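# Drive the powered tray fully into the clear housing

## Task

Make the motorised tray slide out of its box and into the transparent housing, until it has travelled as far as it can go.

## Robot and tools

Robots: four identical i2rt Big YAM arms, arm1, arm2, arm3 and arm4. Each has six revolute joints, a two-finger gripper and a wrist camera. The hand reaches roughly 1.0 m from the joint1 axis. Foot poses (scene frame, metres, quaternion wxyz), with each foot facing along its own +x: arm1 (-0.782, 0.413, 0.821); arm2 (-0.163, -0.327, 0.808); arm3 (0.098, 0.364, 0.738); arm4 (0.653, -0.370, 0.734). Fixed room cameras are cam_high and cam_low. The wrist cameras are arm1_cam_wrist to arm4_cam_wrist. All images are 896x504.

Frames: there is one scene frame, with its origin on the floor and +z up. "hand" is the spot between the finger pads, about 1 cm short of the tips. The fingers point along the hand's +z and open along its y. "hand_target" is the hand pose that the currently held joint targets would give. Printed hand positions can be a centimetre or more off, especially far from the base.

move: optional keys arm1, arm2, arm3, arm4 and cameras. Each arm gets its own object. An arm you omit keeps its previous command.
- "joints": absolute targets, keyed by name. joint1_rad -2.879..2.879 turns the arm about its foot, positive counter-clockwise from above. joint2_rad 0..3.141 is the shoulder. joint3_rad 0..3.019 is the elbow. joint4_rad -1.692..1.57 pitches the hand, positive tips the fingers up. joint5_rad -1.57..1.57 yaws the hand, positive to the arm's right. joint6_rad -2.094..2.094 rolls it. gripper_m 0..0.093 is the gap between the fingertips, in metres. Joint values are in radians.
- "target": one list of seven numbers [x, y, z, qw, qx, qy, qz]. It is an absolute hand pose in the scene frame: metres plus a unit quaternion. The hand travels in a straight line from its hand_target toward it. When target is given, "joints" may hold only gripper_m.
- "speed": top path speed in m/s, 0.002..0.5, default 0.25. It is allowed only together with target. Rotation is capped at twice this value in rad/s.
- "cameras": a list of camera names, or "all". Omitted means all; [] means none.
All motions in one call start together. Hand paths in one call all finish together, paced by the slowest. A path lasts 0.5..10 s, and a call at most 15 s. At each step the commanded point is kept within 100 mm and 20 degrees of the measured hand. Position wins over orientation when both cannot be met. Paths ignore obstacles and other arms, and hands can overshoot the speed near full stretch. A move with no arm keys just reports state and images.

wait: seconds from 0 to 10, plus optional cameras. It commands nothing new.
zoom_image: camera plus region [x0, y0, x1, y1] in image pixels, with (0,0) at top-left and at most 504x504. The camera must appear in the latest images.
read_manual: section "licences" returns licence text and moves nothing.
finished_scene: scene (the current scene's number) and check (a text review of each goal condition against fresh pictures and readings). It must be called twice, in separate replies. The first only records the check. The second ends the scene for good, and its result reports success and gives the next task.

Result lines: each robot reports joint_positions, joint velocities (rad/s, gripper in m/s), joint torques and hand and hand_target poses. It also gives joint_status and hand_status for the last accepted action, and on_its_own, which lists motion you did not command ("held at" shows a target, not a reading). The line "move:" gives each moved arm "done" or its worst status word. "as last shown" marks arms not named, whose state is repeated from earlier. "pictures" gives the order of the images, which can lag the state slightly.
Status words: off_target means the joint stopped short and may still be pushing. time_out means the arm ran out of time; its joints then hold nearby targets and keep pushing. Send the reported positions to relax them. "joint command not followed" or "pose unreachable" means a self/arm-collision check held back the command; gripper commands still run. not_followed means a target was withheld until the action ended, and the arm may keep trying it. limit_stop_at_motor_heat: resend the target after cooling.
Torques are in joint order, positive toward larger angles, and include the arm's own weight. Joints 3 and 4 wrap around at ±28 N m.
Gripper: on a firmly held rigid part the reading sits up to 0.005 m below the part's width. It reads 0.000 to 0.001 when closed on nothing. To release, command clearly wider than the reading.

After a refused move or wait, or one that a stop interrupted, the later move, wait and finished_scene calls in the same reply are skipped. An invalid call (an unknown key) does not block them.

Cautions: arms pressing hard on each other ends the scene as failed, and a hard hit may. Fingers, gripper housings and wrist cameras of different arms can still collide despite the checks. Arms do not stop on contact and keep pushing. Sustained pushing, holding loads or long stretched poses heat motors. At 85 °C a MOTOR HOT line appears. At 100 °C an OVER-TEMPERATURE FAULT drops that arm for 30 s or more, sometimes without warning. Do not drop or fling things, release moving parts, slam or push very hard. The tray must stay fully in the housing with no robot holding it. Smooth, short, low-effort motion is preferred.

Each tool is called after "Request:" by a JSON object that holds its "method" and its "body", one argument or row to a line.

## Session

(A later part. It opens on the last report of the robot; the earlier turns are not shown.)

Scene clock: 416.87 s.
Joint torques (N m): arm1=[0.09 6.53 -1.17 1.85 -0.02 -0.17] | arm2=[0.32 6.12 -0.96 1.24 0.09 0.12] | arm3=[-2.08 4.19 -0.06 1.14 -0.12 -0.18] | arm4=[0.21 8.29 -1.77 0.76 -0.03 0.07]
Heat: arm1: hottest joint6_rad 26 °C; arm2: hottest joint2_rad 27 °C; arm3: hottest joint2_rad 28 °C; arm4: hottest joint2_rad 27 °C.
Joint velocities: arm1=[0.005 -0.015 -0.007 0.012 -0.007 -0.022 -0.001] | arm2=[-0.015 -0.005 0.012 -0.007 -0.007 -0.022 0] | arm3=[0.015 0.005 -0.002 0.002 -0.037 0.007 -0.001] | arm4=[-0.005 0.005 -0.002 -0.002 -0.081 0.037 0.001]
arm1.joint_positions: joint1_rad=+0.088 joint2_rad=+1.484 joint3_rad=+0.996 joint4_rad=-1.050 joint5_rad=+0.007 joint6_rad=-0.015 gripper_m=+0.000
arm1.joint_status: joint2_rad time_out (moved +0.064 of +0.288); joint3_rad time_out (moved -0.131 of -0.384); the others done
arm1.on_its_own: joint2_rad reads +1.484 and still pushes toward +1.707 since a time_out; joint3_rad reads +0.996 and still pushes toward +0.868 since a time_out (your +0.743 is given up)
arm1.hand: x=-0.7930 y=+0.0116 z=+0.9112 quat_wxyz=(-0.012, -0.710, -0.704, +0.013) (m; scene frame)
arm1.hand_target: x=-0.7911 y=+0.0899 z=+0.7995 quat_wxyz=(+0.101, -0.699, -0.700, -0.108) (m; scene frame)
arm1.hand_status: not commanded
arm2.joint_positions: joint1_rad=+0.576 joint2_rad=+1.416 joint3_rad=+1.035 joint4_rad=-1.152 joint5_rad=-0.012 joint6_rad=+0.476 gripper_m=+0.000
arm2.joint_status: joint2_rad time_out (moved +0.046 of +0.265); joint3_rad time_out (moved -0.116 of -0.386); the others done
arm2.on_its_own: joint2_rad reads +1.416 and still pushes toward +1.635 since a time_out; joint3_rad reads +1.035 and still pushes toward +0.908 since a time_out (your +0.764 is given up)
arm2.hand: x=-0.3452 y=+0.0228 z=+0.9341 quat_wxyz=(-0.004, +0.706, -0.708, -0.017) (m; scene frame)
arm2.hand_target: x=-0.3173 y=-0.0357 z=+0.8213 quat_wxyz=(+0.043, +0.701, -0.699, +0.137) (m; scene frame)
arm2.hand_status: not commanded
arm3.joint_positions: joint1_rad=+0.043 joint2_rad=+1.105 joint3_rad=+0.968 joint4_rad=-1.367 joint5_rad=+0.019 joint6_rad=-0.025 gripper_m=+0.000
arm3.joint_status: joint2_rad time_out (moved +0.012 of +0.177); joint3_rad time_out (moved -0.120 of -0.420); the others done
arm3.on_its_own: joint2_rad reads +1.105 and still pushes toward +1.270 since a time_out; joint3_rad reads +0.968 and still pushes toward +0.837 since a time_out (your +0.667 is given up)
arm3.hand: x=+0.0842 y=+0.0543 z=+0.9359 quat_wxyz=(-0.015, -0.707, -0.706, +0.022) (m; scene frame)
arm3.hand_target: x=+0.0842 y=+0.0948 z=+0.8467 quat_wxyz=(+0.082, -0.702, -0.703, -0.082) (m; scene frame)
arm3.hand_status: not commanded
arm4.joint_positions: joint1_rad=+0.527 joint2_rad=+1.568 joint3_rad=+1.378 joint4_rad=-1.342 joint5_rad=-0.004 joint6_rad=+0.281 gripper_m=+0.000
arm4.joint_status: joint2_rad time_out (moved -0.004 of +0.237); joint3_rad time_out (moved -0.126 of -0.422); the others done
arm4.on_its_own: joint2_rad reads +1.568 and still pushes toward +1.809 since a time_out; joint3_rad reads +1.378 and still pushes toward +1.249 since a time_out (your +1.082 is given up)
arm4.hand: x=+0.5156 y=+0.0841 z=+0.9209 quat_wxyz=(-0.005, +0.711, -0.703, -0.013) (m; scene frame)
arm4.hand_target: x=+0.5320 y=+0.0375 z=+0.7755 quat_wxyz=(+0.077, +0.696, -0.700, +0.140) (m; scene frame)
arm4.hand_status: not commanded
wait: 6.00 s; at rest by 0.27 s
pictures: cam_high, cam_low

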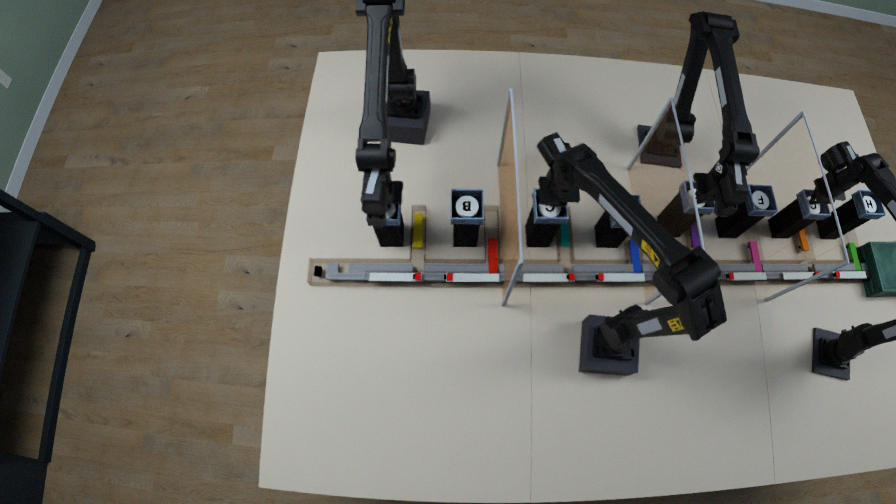

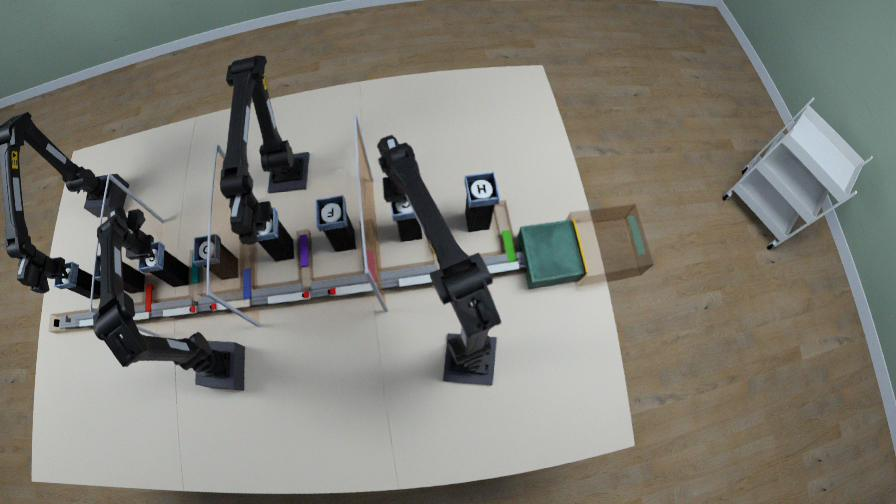

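Request:
{"method": "wait", "body": {
  "seconds": 10,
  "cameras": []
}}

Request:
{"method": "wait", "body": {
  "seconds": 3,
  "cameras": ["cam_high", "cam_low"]
}}

Request:
{"method": "zoom_image", "body": {
  "camera": "cam_high",
  "region": [400, 200, 500, 290]
}}

Request:
{"method": "zoom_image", "body": {
  "camera": "cam_high",
  "region": [740, 220, 880, 290]
}}

Scene clock: 428.10 s.
Joint torques (N m): arm1=[0.15 6.77 -1.13 1.81 -0.03 -0.17] | arm2=[0.15 6.18 -0.94 1.26 0.11 0.11] | arm3=[-2.08 4.19 -0.05 1.09 -0.12 -0.19] | arm4=[0.15 8.29 -1.78 0.77 -0.04 0.07]
Heat: arm1: hottest joint6_rad 26 °C; arm2: hottest joint2_rad 27 °C; arm3: hottest joint2_rad 28 °C; arm4: hottest joint2_rad 27 °C.
Joint velocities: arm1=[-0.005 -0.034 -0.002 -0.002 -0.081 0.022 -0.001] | arm2=[-0.005 -0.005 -0.007 -0.002 0.022 -0.037 0] | arm3=[-0.005 -0.005 -0.002 -0.002 0.051 0.037 0] | arm4=[-0.005 -0.015 0.002 0.002 -0.037 -0.007 0]
arm1.joint_positions: joint1_rad=+0.088 joint2_rad=+1.484 joint3_rad=+0.996 joint4_rad=-1.050 joint5_rad=+0.007 joint6_rad=-0.015 gripper_m=+0.000
arm1.joint_status: joint2_rad time_out (moved +0.064 of +0.288); joint3_rad time_out (moved -0.131 of -0.384); the others done
arm1.on_its_own: joint2_rad reads +1.484 and still pushes toward +1.707 since a time_out; joint3_rad reads +0.996 and still pushes toward +0.868 since a time_out (your +0.743 is given up)
arm1.hand: x=-0.7930 y=+0.0116 z=+0.9112 quat_wxyz=(-0.012, -0.710, -0.704, +0.013) (m; scene frame)
arm1.hand_target: x=-0.7911 y=+0.0899 z=+0.7995 quat_wxyz=(+0.101, -0.699, -0.700, -0.108) (m; scene frame)
arm1.hand_status: not commanded
arm2.joint_positions: joint1_rad=+0.576 joint2_rad=+1.416 joint3_rad=+1.035 joint4_rad=-1.152 joint5_rad=-0.012 joint6_rad=+0.476 gripper_m=+0.000
arm2.joint_status: joint2_rad time_out (moved +0.046 of +0.265); joint3_rad time_out (moved -0.116 of -0.386); the others done
arm2.on_its_own: joint2_rad reads +1.416 and still pushes toward +1.635 since a time_out; joint3_rad reads +1.035 and still pushes toward +0.908 since a time_out (your +0.764 is given up)
arm2.hand: x=-0.3452 y=+0.0228 z=+0.9341 quat_wxyz=(-0.004, +0.706, -0.708, -0.017) (m; scene frame)
arm2.hand_target: x=-0.3173 y=-0.0357 z=+0.8213 quat_wxyz=(+0.043, +0.701, -0.699, +0.137) (m; scene frame)
arm2.hand_status: not commanded
arm3.joint_positions: joint1_rad=+0.043 joint2_rad=+1.105 joint3_rad=+0.968 joint4_rad=-1.367 joint5_rad=+0.019 joint6_rad=-0.025 gripper_m=+0.000
arm3.joint_status: joint2_rad time_out (moved +0.012 of +0.177); joint3_rad time_out (moved -0.120 of -0.420); the others done
arm3.on_its_own: joint2_rad reads +1.105 and still pushes toward +1.270 since a time_out; joint3_rad reads +0.968 and still pushes toward +0.837 since a time_out (your +0.667 is given up)
arm3.hand: x=+0.0842 y=+0.0543 z=+0.9359 quat_wxyz=(-0.015, -0.707, -0.706, +0.022) (m; scene frame)
arm3.hand_target: x=+0.0842 y=+0.0948 z=+0.8467 quat_wxyz=(+0.082, -0.702, -0.703, -0.082) (m; scene frame)
arm3.hand_status: not commanded
arm4.joint_positions: joint1_rad=+0.527 joint2_rad=+1.568 joint3_rad=+1.378 joint4_rad=-1.342 joint5_rad=-0.004 joint6_rad=+0.281 gripper_m=+0.000
arm4.joint_status: joint2_rad time_out (moved -0.004 of +0.237); joint3_rad time_out (moved -0.126 of -0.422); the others done
arm4.on_its_own: joint2_rad reads +1.568 and still pushes toward +1.809 since a time_out; joint3_rad reads +1.378 and still pushes toward +1.249 since a time_out (your +1.082 is given up)
arm4.hand: x=+0.5156 y=+0.0841 z=+0.9209 quat_wxyz=(-0.005, +0.711, -0.703, -0.013) (m; scene frame)
arm4.hand_target: x=+0.5320 y=+0.0375 z=+0.7755 quat_wxyz=(+0.077, +0.696, -0.700, +0.140) (m; scene frame)
arm4.hand_status: not commanded
wait: 10.00 s; at rest from the start
pictures: none
No camera images: "cameras" was empty.

Scene clock: 431.10 s.
Joint torques (N m): arm1=[0.09 6.77 -1.13 1.83 -0.03 -0.17] | arm2=[0.15 6.24 -1.01 1.17 0.09 0.12] | arm3=[-2.14 4.07 -0.09 1.11 -0.13 -0.19] | arm4=[0.21 8.35 -1.77 0.77 -0.04 0.06]
Heat: arm1: hottest joint6_rad 26 °C; arm2: hottest joint2_rad 27 °C; arm3: hottest joint2_rad 28 °C; arm4: hottest joint2_rad 27 °C.
Joint velocities: arm1=[-0.005 -0.005 -0.002 0.007 -0.051 -0.007 -0.001] | arm2=[-0.005 -0.005 0.017 0.012 -0.037 0.022 0] | arm3=[-0.015 -0.005 -0.002 -0.017 -0.007 -0.007 0] | arm4=[-0.005 0.005 0.002 -0.007 -0.066 -0.037 0]
arm1.joint_positions: joint1_rad=+0.088 joint2_rad=+1.484 joint3_rad=+0.996 joint4_rad=-1.050 joint5_rad=+0.007 joint6_rad=-0.015 gripper_m=+0.000
arm1.joint_status: joint2_rad time_out (moved +0.064 of +0.288); joint3_rad time_out (moved -0.131 of -0.384); the others done
arm1.on_its_own: joint2_rad reads +1.484 and still pushes toward +1.707 since a time_out; joint3_rad reads +0.996 and still pushes toward +0.868 since a time_out (your +0.743 is given up)
arm1.hand: x=-0.7930 y=+0.0116 z=+0.9112 quat_wxyz=(-0.012, -0.710, -0.704, +0.013) (m; scene frame)
arm1.hand_target: x=-0.7911 y=+0.0899 z=+0.7995 quat_wxyz=(+0.101, -0.699, -0.700, -0.108) (m; scene frame)
arm1.hand_status: not commanded
arm2.joint_positions: joint1_rad=+0.576 joint2_rad=+1.416 joint3_rad=+1.035 joint4_rad=-1.152 joint5_rad=-0.012 joint6_rad=+0.476 gripper_m=+0.000
arm2.joint_status: joint2_rad time_out (moved +0.046 of +0.265); joint3_rad time_out (moved -0.116 of -0.386); the others done
arm2.on_its_own: joint2_rad reads +1.416 and still pushes toward +1.635 since a time_out; joint3_rad reads +1.035 and still pushes toward +0.908 since a time_out (your +0.764 is given up)
arm2.hand: x=-0.3452 y=+0.0228 z=+0.9341 quat_wxyz=(-0.004, +0.706, -0.708, -0.017) (m; scene frame)
arm2.hand_target: x=-0.3173 y=-0.0357 z=+0.8213 quat_wxyz=(+0.043, +0.701, -0.699, +0.137) (m; scene frame)
arm2.hand_status: not commanded
arm3.joint_positions: joint1_rad=+0.043 joint2_rad=+1.105 joint3_rad=+0.968 joint4_rad=-1.367 joint5_rad=+0.019 joint6_rad=-0.025 gripper_m=+0.000
arm3.joint_status: joint2_rad time_out (moved +0.012 of +0.177); joint3_rad time_out (moved -0.120 of -0.420); the others done
arm3.on_its_own: joint2_rad reads +1.105 and still pushes toward +1.270 since a time_out; joint3_rad reads +0.968 and still pushes toward +0.837 since a time_out (your +0.667 is given up)
arm3.hand: x=+0.0842 y=+0.0543 z=+0.9359 quat_wxyz=(-0.015, -0.707, -0.706, +0.022) (m; scene frame)
arm3.hand_target: x=+0.0842 y=+0.0948 z=+0.8467 quat_wxyz=(+0.082, -0.702, -0.703, -0.082) (m; scene frame)
arm3.hand_status: not commanded
arm4.joint_positions: joint1_rad=+0.527 joint2_rad=+1.568 joint3_rad=+1.378 joint4_rad=-1.342 joint5_rad=-0.004 joint6_rad=+0.281 gripper_m=+0.000
arm4.joint_status: joint2_rad time_out (moved -0.004 of +0.237); joint3_rad time_out (moved -0.126 of -0.422); the others done
arm4.on_its_own: joint2_rad reads +1.568 and still pushes toward +1.809 since a time_out; joint3_rad reads +1.378 and still pushes toward +1.249 since a time_out (your +1.082 is given up)
arm4.hand: x=+0.5156 y=+0.0841 z=+0.9209 quat_wxyz=(-0.005, +0.711, -0.703, -0.013) (m; scene frame)
arm4.hand_target: x=+0.5320 y=+0.0375 z=+0.7755 quat_wxyz=(+0.077, +0.696, -0.700, +0.140) (m; scene frame)
arm4.hand_status: not commanded
wait: 3.00 s; at rest by 0.27 s
pictures: cam_high, cam_low

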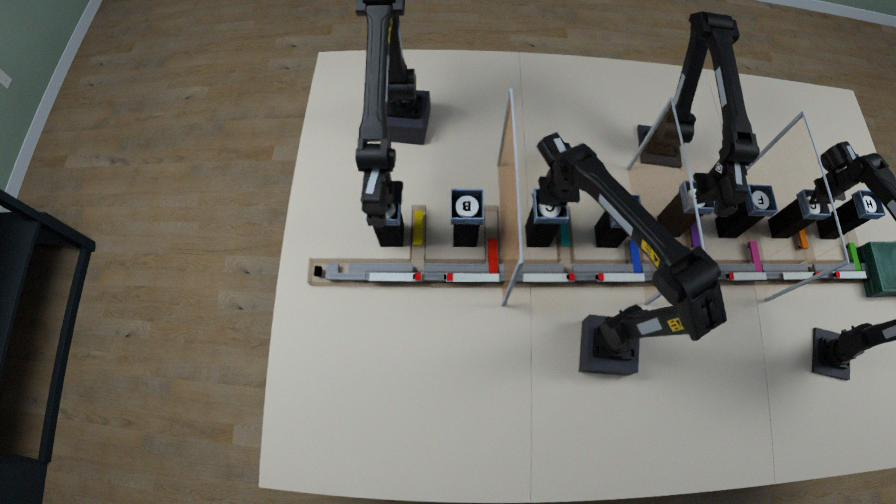

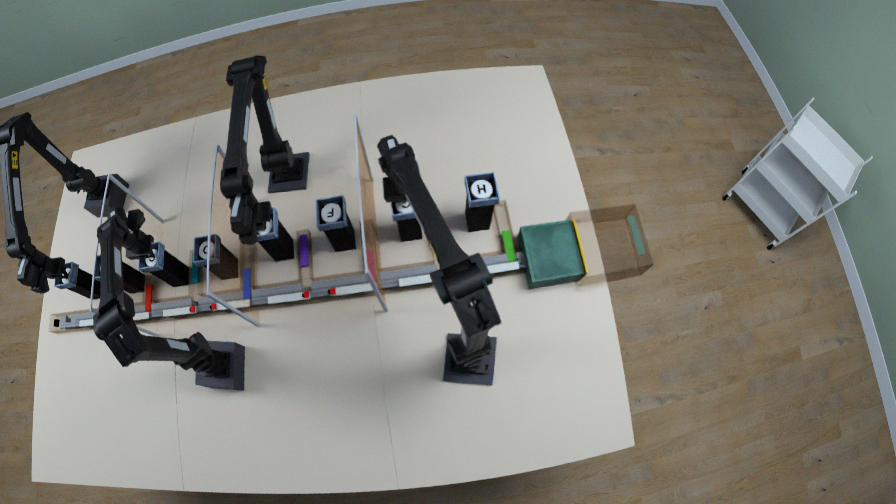

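Scaled by 5.040 from the camera's 896x504 image, which has a finer 1280x720 frame.

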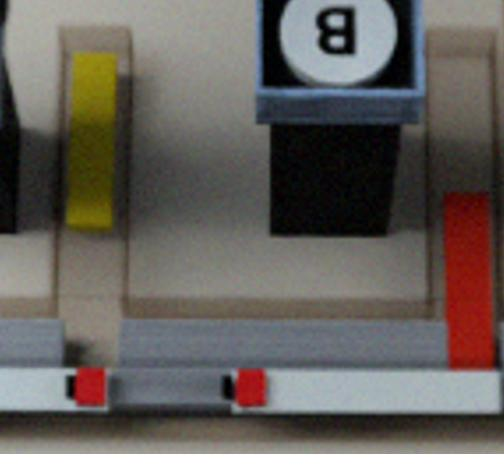

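Scaled by 3.600 from the camera's 896x504 image, which has a finer 1280x720 frame.

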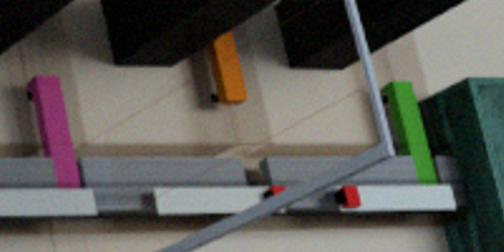

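Request:
{"method": "move", "body": {
  "arm1": {"joints": {"joint1_rad": 0.085, "joint2_rad": 1.408, "joint3_rad": 1.175, "joint4_rad": -1.332, "joint6_rad": -0.024}},
  "arm4": {"joints": {"joint1_rad": 0.5217, "joint2_rad": 1.54, "joint3_rad": 1.66, "joint4_rad": -1.66, "joint6_rad": 0.2927}},
  "cameras": []
}}

Request:
{"method": "move", "body": {
  "arm1": {"joints": {"joint1_rad": 0.59, "joint2_rad": 1.528, "joint3_rad": 1.345, "joint4_rad": -1.381, "joint6_rad": 0.468}},
  "arm4": {"joints": {"joint1_rad": 0.036, "joint2_rad": 1.54, "joint3_rad": 1.66, "joint4_rad": -1.66, "joint6_rad": -0.19}},
  "cameras": []
}}

Request:
{"method": "move", "body": {
  "arm1": {"joints": {"joint1_rad": 0.59, "joint2_rad": 1.553, "joint3_rad": 1.27, "joint4_rad": -1.288, "joint6_rad": 0.468}},
  "arm4": {"joints": {"joint1_rad": 0.038, "joint2_rad": 1.557, "joint3_rad": 1.555, "joint4_rad": -1.571, "joint6_rad": -0.19}},
  "cameras": []
}}

Request:
{"method": "move", "body": {
  "arm1": {"joints": {"joint1_rad": 0.59, "joint2_rad": 1.84, "joint3_rad": 0.9235, "joint4_rad": -1.0895, "joint6_rad": 0.468}},
  "arm4": {"joints": {"joint1_rad": 0.038, "joint2_rad": 1.806, "joint3_rad": 1.137, "joint4_rad": -1.377, "joint6_rad": -0.19}},
  "cameras": ["cam_high", "cam_low"]
}}

Request:
{"method": "zoom_image", "body": {
  "camera": "cam_high",
  "region": [400, 200, 500, 290]
}}

Request:
{"method": "zoom_image", "body": {
  "camera": "cam_high",
  "region": [740, 220, 880, 290]
}}

Scene clock: 432.93 s.
Joint torques (N m): arm1=[0.15 -9.11 11.1 0.49 -0.02 -0.16] | arm2=[0.67 5.83 -0.99 1.18 0.04 0.15] | arm3=[-2.08 4.19 -0.05 1.13 -0.12 -0.19] | arm4=[0.15 -14.68 15.31 -0.49 -0.04 0.07]
Heat: arm1: hottest joint6_rad 26 °C; arm2: hottest joint2_rad 27 °C; arm3: hottest joint2_rad 28 °C; arm4: hottest joint2_rad 27 °C.
move: arm1 done; arm4 done
Joint velocities: arm1=[-0.005 -0.005 -0.002 -0.002 0.007 0.007 -0.002] | arm2=[-0.024 -0.005 -0.007 0.002 -0.007 0.007 0.001] | arm3=[-0.015 -0.005 0.007 -0.012 -0.051 -0.051 0] | arm4=[-0.015 0.005 0.007 -0.002 -0.081 -0.051 -0.001]
arm1.joint_positions: joint1_rad=+0.088 joint2_rad=+1.410 joint3_rad=+1.131 joint4_rad=-1.325 joint5_rad=+0.007 joint6_rad=-0.015 gripper_m=+0.000
arm1.joint_status: all done
arm1.hand: x=-0.7932 y=+0.0264 z=+0.9868 quat_wxyz=(+0.010, -0.709, -0.705, -0.011) (m; scene frame)
arm1.hand_target: x=-0.7944 y=+0.0133 z=+1.0037 quat_wxyz=(-0.004, -0.708, -0.707, +0.003) (m; scene frame)
arm1.hand_status: not commanded
arm2.joint_positions: joint1_rad=+0.576 joint2_rad=+1.416 joint3_rad=+1.035 joint4_rad=-1.152 joint5_rad=-0.012 joint6_rad=+0.476 gripper_m=+0.000
arm2.joint_status: not commanded
arm2.on_its_own: joint2_rad reads +1.416 and still pushes toward +1.635 since a time_out; joint3_rad reads +1.035 and still pushes toward +0.908 since a time_out (your +0.764 is given up)
arm2.hand: x=-0.3452 y=+0.0228 z=+0.9341 quat_wxyz=(-0.004, +0.706, -0.708, -0.017) (m; scene frame)
arm2.hand_target: x=-0.3173 y=-0.0357 z=+0.8213 quat_wxyz=(+0.043, +0.701, -0.699, +0.137) (m; scene frame)
arm2.hand_status: not commanded
arm3.joint_positions: joint1_rad=+0.043 joint2_rad=+1.105 joint3_rad=+0.968 joint4_rad=-1.367 joint5_rad=+0.019 joint6_rad=-0.025 gripper_m=+0.000
arm3.joint_status: not commanded
arm3.on_its_own: joint2_rad reads +1.105 and still pushes toward +1.270 since a time_out; joint3_rad reads +0.968 and still pushes toward +0.837 since a time_out (your +0.667 is given up)
arm3.hand: x=+0.0842 y=+0.0543 z=+0.9359 quat_wxyz=(-0.015, -0.707, -0.706, +0.022) (m; scene frame)
arm3.hand_target: x=+0.0842 y=+0.0948 z=+0.8467 quat_wxyz=(+0.082, -0.702, -0.703, -0.082) (m; scene frame)
arm3.hand_status: not commanded
arm4.joint_positions: joint1_rad=+0.527 joint2_rad=+1.556 joint3_rad=+1.599 joint4_rad=-1.651 joint5_rad=-0.004 joint6_rad=+0.281 gripper_m=+0.000
arm4.joint_status: all done
arm4.hand: x=+0.5201 y=+0.0690 z=+1.0102 quat_wxyz=(+0.013, +0.711, -0.703, +0.020) (m; scene frame)
arm4.hand_target: x=+0.5199 y=+0.0778 z=+1.0407 quat_wxyz=(-0.004, +0.705, -0.709, -0.010) (m; scene frame)
arm4.hand_status: not commanded
pictures: none
No camera images: "cameras" was empty.

Scene clock: 434.57 s.
Joint torques (N m): arm1=[0.09 -10.29 11.88 0.49 0.06 -0.01] | arm2=[0.44 6.36 -0.94 1.29 0.08 0.13] | arm3=[-2.14 4.13 -0.05 1.13 -0.12 -0.2] | arm4=[0.79 -14.51 15.36 -0.47 -0.1 -0.19]
Heat: arm1: hottest joint3_rad 26 °C; arm2: hottest joint2_rad 27 °C; arm3: hottest joint2_rad 28 °C; arm4: hottest joint2_rad 28 °C.
move: arm1 done; arm4 done
Joint velocities: arm1=[-0.005 0.005 0.012 -0.007 -0.022 0.007 0] | arm2=[-0.005 -0.005 0.002 -0.002 -0.066 -0.066 0] | arm3=[-0.015 -0.015 -0.007 -0.002 0.007 0.051 0] | arm4=[0.005 -0.005 -0.017 -0.012 -0.007 -0.051 0]
arm1.joint_positions: joint1_rad=+0.593 joint2_rad=+1.522 joint3_rad=+1.292 joint4_rad=-1.374 joint5_rad=+0.006 joint6_rad=+0.458 gripper_m=+0.000
arm1.joint_status: all done
arm1.hand: x=-0.5824 y=+0.0277 z=+1.0031 quat_wxyz=(+0.013, -0.698, -0.716, -0.004) (m; scene frame)
arm1.hand_target: x=-0.5762 y=+0.0133 z=+1.0204 quat_wxyz=(-0.006, -0.703, -0.711, +0.002) (m; scene frame)
arm1.hand_status: not commanded
arm2.joint_positions: joint1_rad=+0.576 joint2_rad=+1.416 joint3_rad=+1.035 joint4_rad=-1.152 joint5_rad=-0.012 joint6_rad=+0.476 gripper_m=+0.000
arm2.joint_status: not commanded
arm2.on_its_own: joint2_rad reads +1.416 and still pushes toward +1.635 since a time_out; joint3_rad reads +1.035 and still pushes toward +0.908 since a time_out (your +0.764 is given up)
arm2.hand: x=-0.3452 y=+0.0228 z=+0.9341 quat_wxyz=(-0.004, +0.706, -0.708, -0.017) (m; scene frame)
arm2.hand_target: x=-0.3173 y=-0.0357 z=+0.8213 quat_wxyz=(+0.043, +0.701, -0.699, +0.137) (m; scene frame)
arm2.hand_status: not commanded
arm3.joint_positions: joint1_rad=+0.043 joint2_rad=+1.105 joint3_rad=+0.968 joint4_rad=-1.367 joint5_rad=+0.019 joint6_rad=-0.025 gripper_m=+0.000
arm3.joint_status: not commanded
arm3.on_its_own: joint2_rad reads +1.105 and still pushes toward +1.270 since a time_out; joint3_rad reads +0.968 and still pushes toward +0.837 since a time_out (your +0.667 is given up)
arm3.hand: x=+0.0842 y=+0.0543 z=+0.9359 quat_wxyz=(-0.015, -0.707, -0.706, +0.022) (m; scene frame)
arm3.hand_target: x=+0.0842 y=+0.0948 z=+0.8467 quat_wxyz=(+0.082, -0.702, -0.703, -0.082) (m; scene frame)
arm3.hand_status: not commanded
arm4.joint_positions: joint1_rad=+0.031 joint2_rad=+1.556 joint3_rad=+1.599 joint4_rad=-1.651 joint5_rad=-0.003 joint6_rad=-0.177 gripper_m=+0.000
arm4.joint_status: all done
arm4.hand: x=+0.7438 y=+0.0791 z=+1.0109 quat_wxyz=(+0.018, +0.698, -0.716, +0.014) (m; scene frame)
arm4.hand_target: x=+0.7432 y=+0.0879 z=+1.0413 quat_wxyz=(-0.010, +0.704, -0.710, -0.006) (m; scene frame)
arm4.hand_status: not commanded
pictures: none
No camera images: "cameras" was empty.

Scene clock: 435.53 s.
Joint torques (N m): arm1=[0.09 -10.11 8.05 1.31 0.07 0] | arm2=[-0.26 6.53 -1.01 1.29 0.11 0.12] | arm3=[-2.02 4.25 -0.08 1.1 -0.12 -0.19] | arm4=[0.97 -12.86 9.57 0.35 -0.1 -0.18]
Heat: arm1: hottest joint3_rad 26 °C; arm2: hottest joint2_rad 27 °C; arm3: hottest joint2_rad 28 °C; arm4: hottest joint2_rad 28 °C.
move: arm1 done; arm4 done
Joint velocities: arm1=[-0.024 -0.005 0.007 -0.002 -0.022 0.022 0] | arm2=[-0.005 -0.005 -0.007 0.022 -0.037 -0.037 0] | arm3=[-0.015 -0.005 -0.002 -0.002 0.037 0.007 0.001] | arm4=[0.005 -0.005 -0.007 0.012 0.007 0.022 0]
arm1.joint_positions: joint1_rad=+0.593 joint2_rad=+1.539 joint3_rad=+1.271 joint4_rad=-1.297 joint5_rad=+0.006 joint6_rad=+0.458 gripper_m=+0.000
arm1.joint_status: all done
arm1.hand: x=-0.5765 y=+0.0166 z=+0.9883 quat_wxyz=(-0.006, -0.698, -0.716, +0.003) (m; scene frame)
arm1.hand_target: x=-0.5765 y=+0.0141 z=+0.9817 quat_wxyz=(-0.003, -0.703, -0.711, +0.001) (m; scene frame)
arm1.hand_status: not commanded
arm2.joint_positions: joint1_rad=+0.576 joint2_rad=+1.416 joint3_rad=+1.035 joint4_rad=-1.152 joint5_rad=-0.012 joint6_rad=+0.476 gripper_m=+0.000
arm2.joint_status: not commanded
arm2.on_its_own: joint2_rad reads +1.416 and still pushes toward +1.635 since a time_out; joint3_rad reads +1.035 and still pushes toward +0.908 since a time_out (your +0.764 is given up)
arm2.hand: x=-0.3452 y=+0.0228 z=+0.9341 quat_wxyz=(-0.004, +0.706, -0.708, -0.017) (m; scene frame)
arm2.hand_target: x=-0.3173 y=-0.0357 z=+0.8213 quat_wxyz=(+0.043, +0.701, -0.699, +0.137) (m; scene frame)
arm2.hand_status: not commanded
arm3.joint_positions: joint1_rad=+0.043 joint2_rad=+1.105 joint3_rad=+0.968 joint4_rad=-1.367 joint5_rad=+0.019 joint6_rad=-0.025 gripper_m=+0.000
arm3.joint_status: not commanded
arm3.on_its_own: joint2_rad reads +1.105 and still pushes toward +1.270 since a time_out; joint3_rad reads +0.968 and still pushes toward +0.837 since a time_out (your +0.667 is given up)
arm3.hand: x=+0.0842 y=+0.0543 z=+0.9359 quat_wxyz=(-0.015, -0.707, -0.706, +0.022) (m; scene frame)
arm3.hand_target: x=+0.0842 y=+0.0948 z=+0.8467 quat_wxyz=(+0.082, -0.702, -0.703, -0.082) (m; scene frame)
arm3.hand_status: not commanded
arm4.joint_positions: joint1_rad=+0.031 joint2_rad=+1.556 joint3_rad=+1.559 joint4_rad=-1.582 joint5_rad=-0.003 joint6_rad=-0.178 gripper_m=+0.000
arm4.joint_status: all done
arm4.hand: x=+0.7454 y=+0.0863 z=+0.9955 quat_wxyz=(+0.006, +0.698, -0.716, +0.006) (m; scene frame)
arm4.hand_target: x=+0.7427 y=+0.0888 z=+0.9937 quat_wxyz=(+0.004, +0.705, -0.709, +0.003) (m; scene frame)
arm4.hand_status: not commanded
pictures: none
No camera images: "cameras" was empty.

Scene clock: 438.33 s.
Joint torques (N m): arm1=[0.15 5.95 -0.79 1.94 0.06 0] | arm2=[0.26 6.24 -0.94 1.14 0.08 0.12] | arm3=[-2.08 4.13 -0.09 1.11 -0.13 -0.19] | arm4=[0.97 7.82 -1.74 0.61 -0.1 -0.17]
Heat: arm1: hottest joint3_rad 26 °C; arm2: hottest joint2_rad 27 °C; arm3: hottest joint2_rad 28 °C; arm4: hottest joint2_rad 28 °C.
move: arm1 time_out; arm4 time_out
Joint velocities: arm1=[-0.005 -0.005 0.002 -0.012 0.022 0.007 -0.002] | arm2=[0.005 -0.005 -0.012 0.002 0.007 -0.081 0.001] | arm3=[0.005 -0.015 -0.007 -0.007 0.037 -0.037 0] | arm4=[-0.005 0.005 0.007 -0.017 -0.007 0.051 -0.001]
arm1.joint_positions: joint1_rad=+0.593 joint2_rad=+1.601 joint3_rad=+1.157 joint4_rad=-1.110 joint5_rad=+0.006 joint6_rad=+0.460 gripper_m=+0.000
arm1.joint_status: joint2_rad time_out (moved +0.062 of +0.301); joint3_rad time_out (moved -0.115 of -0.348); the others done
arm1.on_its_own: joint2_rad reads +1.601 and still pushes toward +1.840 since a time_out; joint3_rad reads +1.157 and still pushes toward +1.032 since a time_out (your +0.923 is given up)
arm1.hand: x=-0.5748 y=+0.0141 z=+0.9210 quat_wxyz=(-0.011, -0.699, -0.715, +0.004) (m; scene frame)
arm1.hand_target: x=-0.6105 y=+0.0813 z=+0.7921 quat_wxyz=(+0.152, -0.693, -0.703, -0.049) (m; scene frame)
arm1.hand_status: not commanded
arm2.joint_positions: joint1_rad=+0.576 joint2_rad=+1.416 joint3_rad=+1.035 joint4_rad=-1.152 joint5_rad=-0.012 joint6_rad=+0.476 gripper_m=+0.000
arm2.joint_status: not commanded
arm2.on_its_own: joint2_rad reads +1.416 and still pushes toward +1.635 since a time_out; joint3_rad reads +1.035 and still pushes toward +0.908 since a time_out (your +0.764 is given up)
arm2.hand: x=-0.3452 y=+0.0228 z=+0.9341 quat_wxyz=(-0.004, +0.706, -0.708, -0.017) (m; scene frame)
arm2.hand_target: x=-0.3173 y=-0.0357 z=+0.8213 quat_wxyz=(+0.043, +0.701, -0.699, +0.137) (m; scene frame)
arm2.hand_status: not commanded
arm3.joint_positions: joint1_rad=+0.043 joint2_rad=+1.105 joint3_rad=+0.968 joint4_rad=-1.367 joint5_rad=+0.019 joint6_rad=-0.025 gripper_m=+0.000
arm3.joint_status: not commanded
arm3.on_its_own: joint2_rad reads +1.105 and still pushes toward +1.270 since a time_out; joint3_rad reads +0.968 and still pushes toward +0.837 since a time_out (your +0.667 is given up)
arm3.hand: x=+0.0842 y=+0.0543 z=+0.9359 quat_wxyz=(-0.015, -0.707, -0.706, +0.022) (m; scene frame)
arm3.hand_target: x=+0.0842 y=+0.0948 z=+0.8467 quat_wxyz=(+0.082, -0.702, -0.703, -0.082) (m; scene frame)
arm3.hand_status: not commanded
arm4.joint_positions: joint1_rad=+0.031 joint2_rad=+1.569 joint3_rad=+1.428 joint4_rad=-1.392 joint5_rad=-0.003 joint6_rad=-0.178 gripper_m=+0.000
arm4.joint_status: joint2_rad time_out (moved +0.013 of +0.250); joint3_rad time_out (moved -0.130 of -0.422); the others done
arm4.on_its_own: joint2_rad reads +1.569 and still pushes toward +1.806 since a time_out; joint3_rad reads +1.428 and still pushes toward +1.299 since a time_out (your +1.137 is given up)
arm4.hand: x=+0.7481 y=+0.0983 z=+0.9401 quat_wxyz=(-0.013, +0.698, -0.716, -0.008) (m; scene frame)
arm4.hand_target: x=+0.7371 y=+0.0561 z=+0.7941 quat_wxyz=(+0.132, +0.696, -0.701, +0.090) (m; scene frame)
arm4.hand_status: not commanded
pictures: cam_high, cam_low

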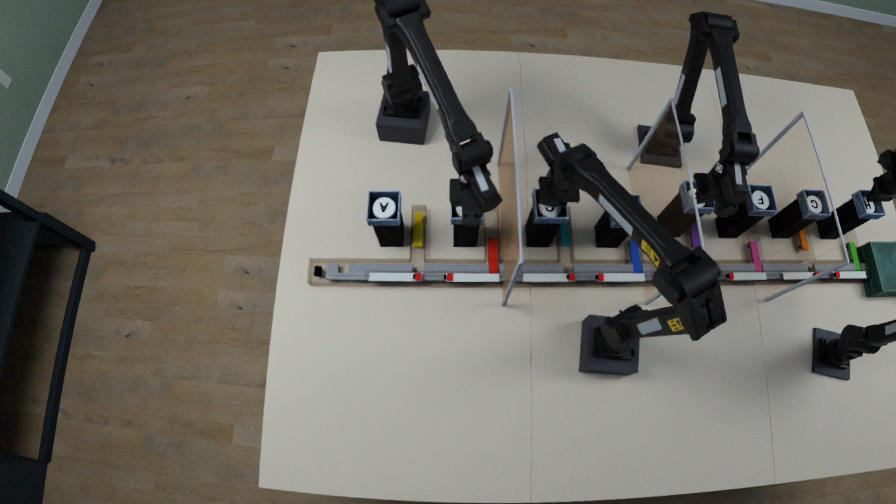

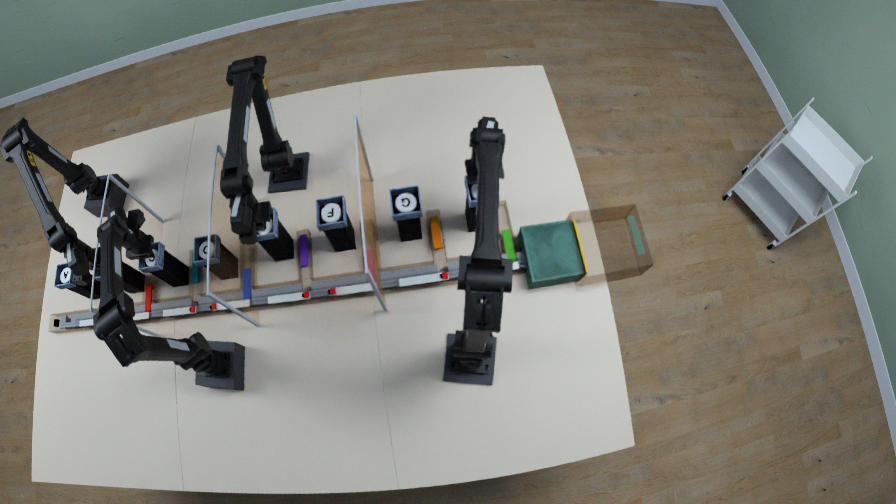

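Scaled by 5.040 from the camera's 896x504 image, which has a finer 1280x720 frame.

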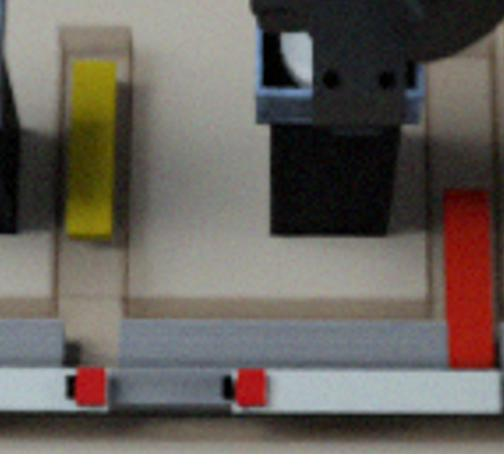

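Scaled by 3.600 from the camera's 896x504 image, which has a finer 1280x720 frame.

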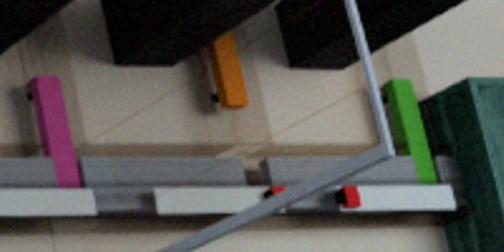

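Request:
{"method": "wait", "body": {
  "seconds": 7,
  "cameras": ["cam_high", "cam_low"]
}}

Request:
{"method": "zoom_image", "body": {
  "camera": "cam_high",
  "region": [400, 200, 500, 290]
}}

Request:
{"method": "zoom_image", "body": {
  "camera": "cam_high",
  "region": [740, 220, 880, 290]
}}

Scene clock: 445.50 s.
Joint torques (N m): arm1=[0.15 6.01 -0.81 1.89 0.06 -0.01] | arm2=[0.21 6.24 -1.01 1.14 0.1 0.12] | arm3=[-1.96 4.13 -0.09 1.11 -0.12 -0.19] | arm4=[0.97 7.88 -1.73 0.61 -0.1 -0.17]
Heat: arm1: hottest joint3_rad 26 °C; arm2: hottest joint2_rad 27 °C; arm3: hottest joint2_rad 28 °C; arm4: hottest joint2_rad 27 °C.
Joint velocities: arm1=[-0.024 -0.005 0.002 -0.022 -0.037 0.007 -0.001] | arm2=[-0.005 -0.005 -0.007 0.007 -0.022 0.037 0.001] | arm3=[-0.015 -0.005 -0.002 -0.002 0.007 -0.037 0] | arm4=[-0.015 -0.015 0.002 -0.022 0.007 -0.051 -0.002]
arm1.joint_positions: joint1_rad=+0.593 joint2_rad=+1.601 joint3_rad=+1.157 joint4_rad=-1.110 joint5_rad=+0.006 joint6_rad=+0.460 gripper_m=+0.000
arm1.joint_status: joint2_rad time_out (moved +0.062 of +0.301); joint3_rad time_out (moved -0.115 of -0.348); the others done
arm1.on_its_own: joint2_rad reads +1.601 and still pushes toward +1.840 since a time_out; joint3_rad reads +1.157 and still pushes toward +1.032 since a time_out (your +0.923 is given up)
arm1.hand: x=-0.5749 y=+0.0142 z=+0.9210 quat_wxyz=(-0.011, -0.699, -0.715, +0.004) (m; scene frame)
arm1.hand_target: x=-0.6106 y=+0.0813 z=+0.7921 quat_wxyz=(+0.152, -0.693, -0.703, -0.049) (m; scene frame)
arm1.hand_status: not commanded
arm2.joint_positions: joint1_rad=+0.576 joint2_rad=+1.416 joint3_rad=+1.035 joint4_rad=-1.152 joint5_rad=-0.012 joint6_rad=+0.476 gripper_m=+0.000
arm2.joint_status: not commanded
arm2.on_its_own: joint2_rad reads +1.416 and still pushes toward +1.635 since a time_out; joint3_rad reads +1.035 and still pushes toward +0.908 since a time_out (your +0.764 is given up)
arm2.hand: x=-0.3452 y=+0.0228 z=+0.9341 quat_wxyz=(-0.004, +0.706, -0.708, -0.017) (m; scene frame)
arm2.hand_target: x=-0.3173 y=-0.0357 z=+0.8213 quat_wxyz=(+0.043, +0.701, -0.699, +0.137) (m; scene frame)
arm2.hand_status: not commanded
arm3.joint_positions: joint1_rad=+0.043 joint2_rad=+1.105 joint3_rad=+0.968 joint4_rad=-1.367 joint5_rad=+0.019 joint6_rad=-0.025 gripper_m=+0.000
arm3.joint_status: not commanded
arm3.on_its_own: joint2_rad reads +1.105 and still pushes toward +1.270 since a time_out; joint3_rad reads +0.968 and still pushes toward +0.837 since a time_out (your +0.667 is given up)
arm3.hand: x=+0.0842 y=+0.0543 z=+0.9359 quat_wxyz=(-0.015, -0.707, -0.706, +0.022) (m; scene frame)
arm3.hand_target: x=+0.0842 y=+0.0948 z=+0.8467 quat_wxyz=(+0.082, -0.702, -0.703, -0.082) (m; scene frame)
arm3.hand_status: not commanded
arm4.joint_positions: joint1_rad=+0.031 joint2_rad=+1.569 joint3_rad=+1.429 joint4_rad=-1.392 joint5_rad=-0.003 joint6_rad=-0.178 gripper_m=+0.000
arm4.joint_status: joint2_rad time_out (moved +0.013 of +0.250); joint3_rad time_out (moved -0.130 of -0.422); the others done
arm4.on_its_own: joint2_rad reads +1.569 and still pushes toward +1.806 since a time_out; joint3_rad reads +1.429 and still pushes toward +1.299 since a time_out (your +1.137 is given up)
arm4.hand: x=+0.7481 y=+0.0984 z=+0.9402 quat_wxyz=(-0.013, +0.698, -0.716, -0.008) (m; scene frame)
arm4.hand_target: x=+0.7371 y=+0.0562 z=+0.7942 quat_wxyz=(+0.132, +0.696, -0.701, +0.090) (m; scene frame)
arm4.hand_status: not commanded
wait: 7.00 s; at rest by 0.10 s
pictures: cam_high, cam_low

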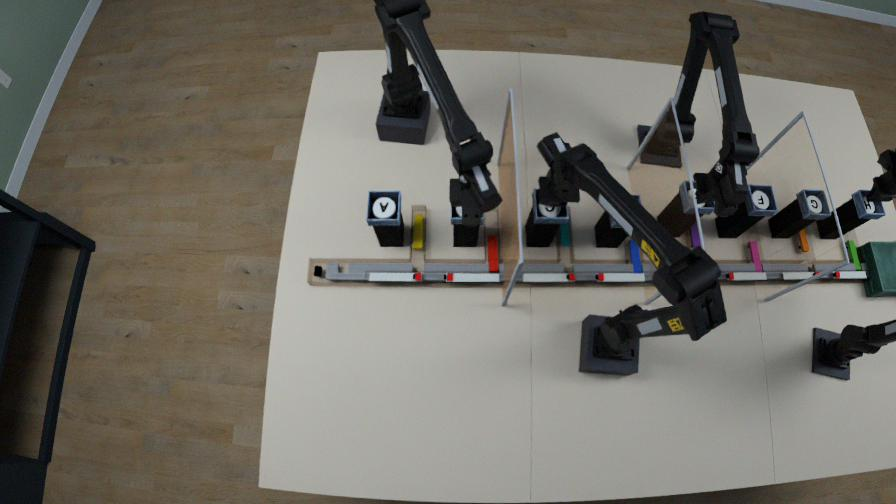

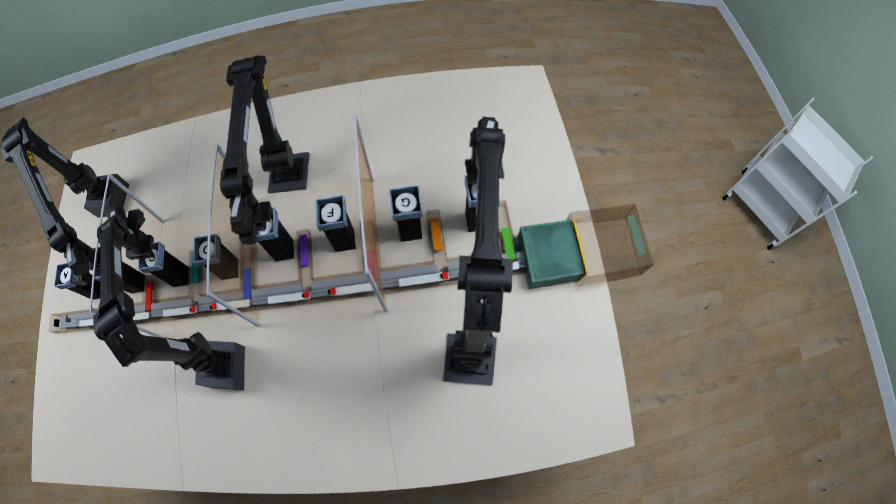

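Scaled by 5.040 from the camera's 896x504 image, which has a finer 1280x720 frame.

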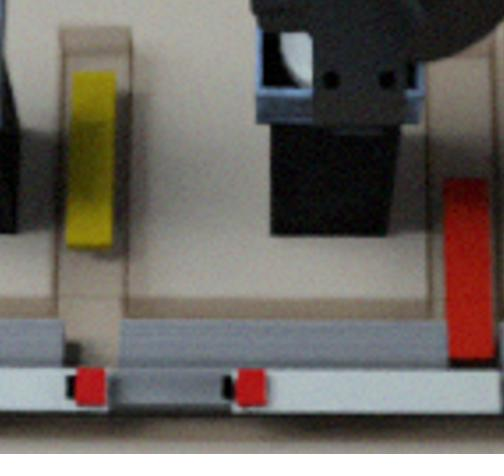

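Scaled by 3.600 from the camera's 896x504 image, which has a finer 1280x720 frame.

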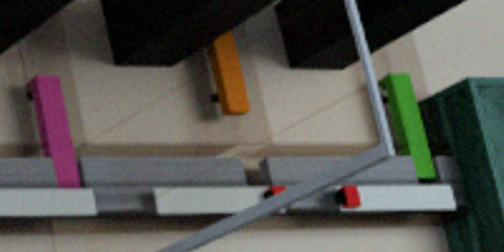

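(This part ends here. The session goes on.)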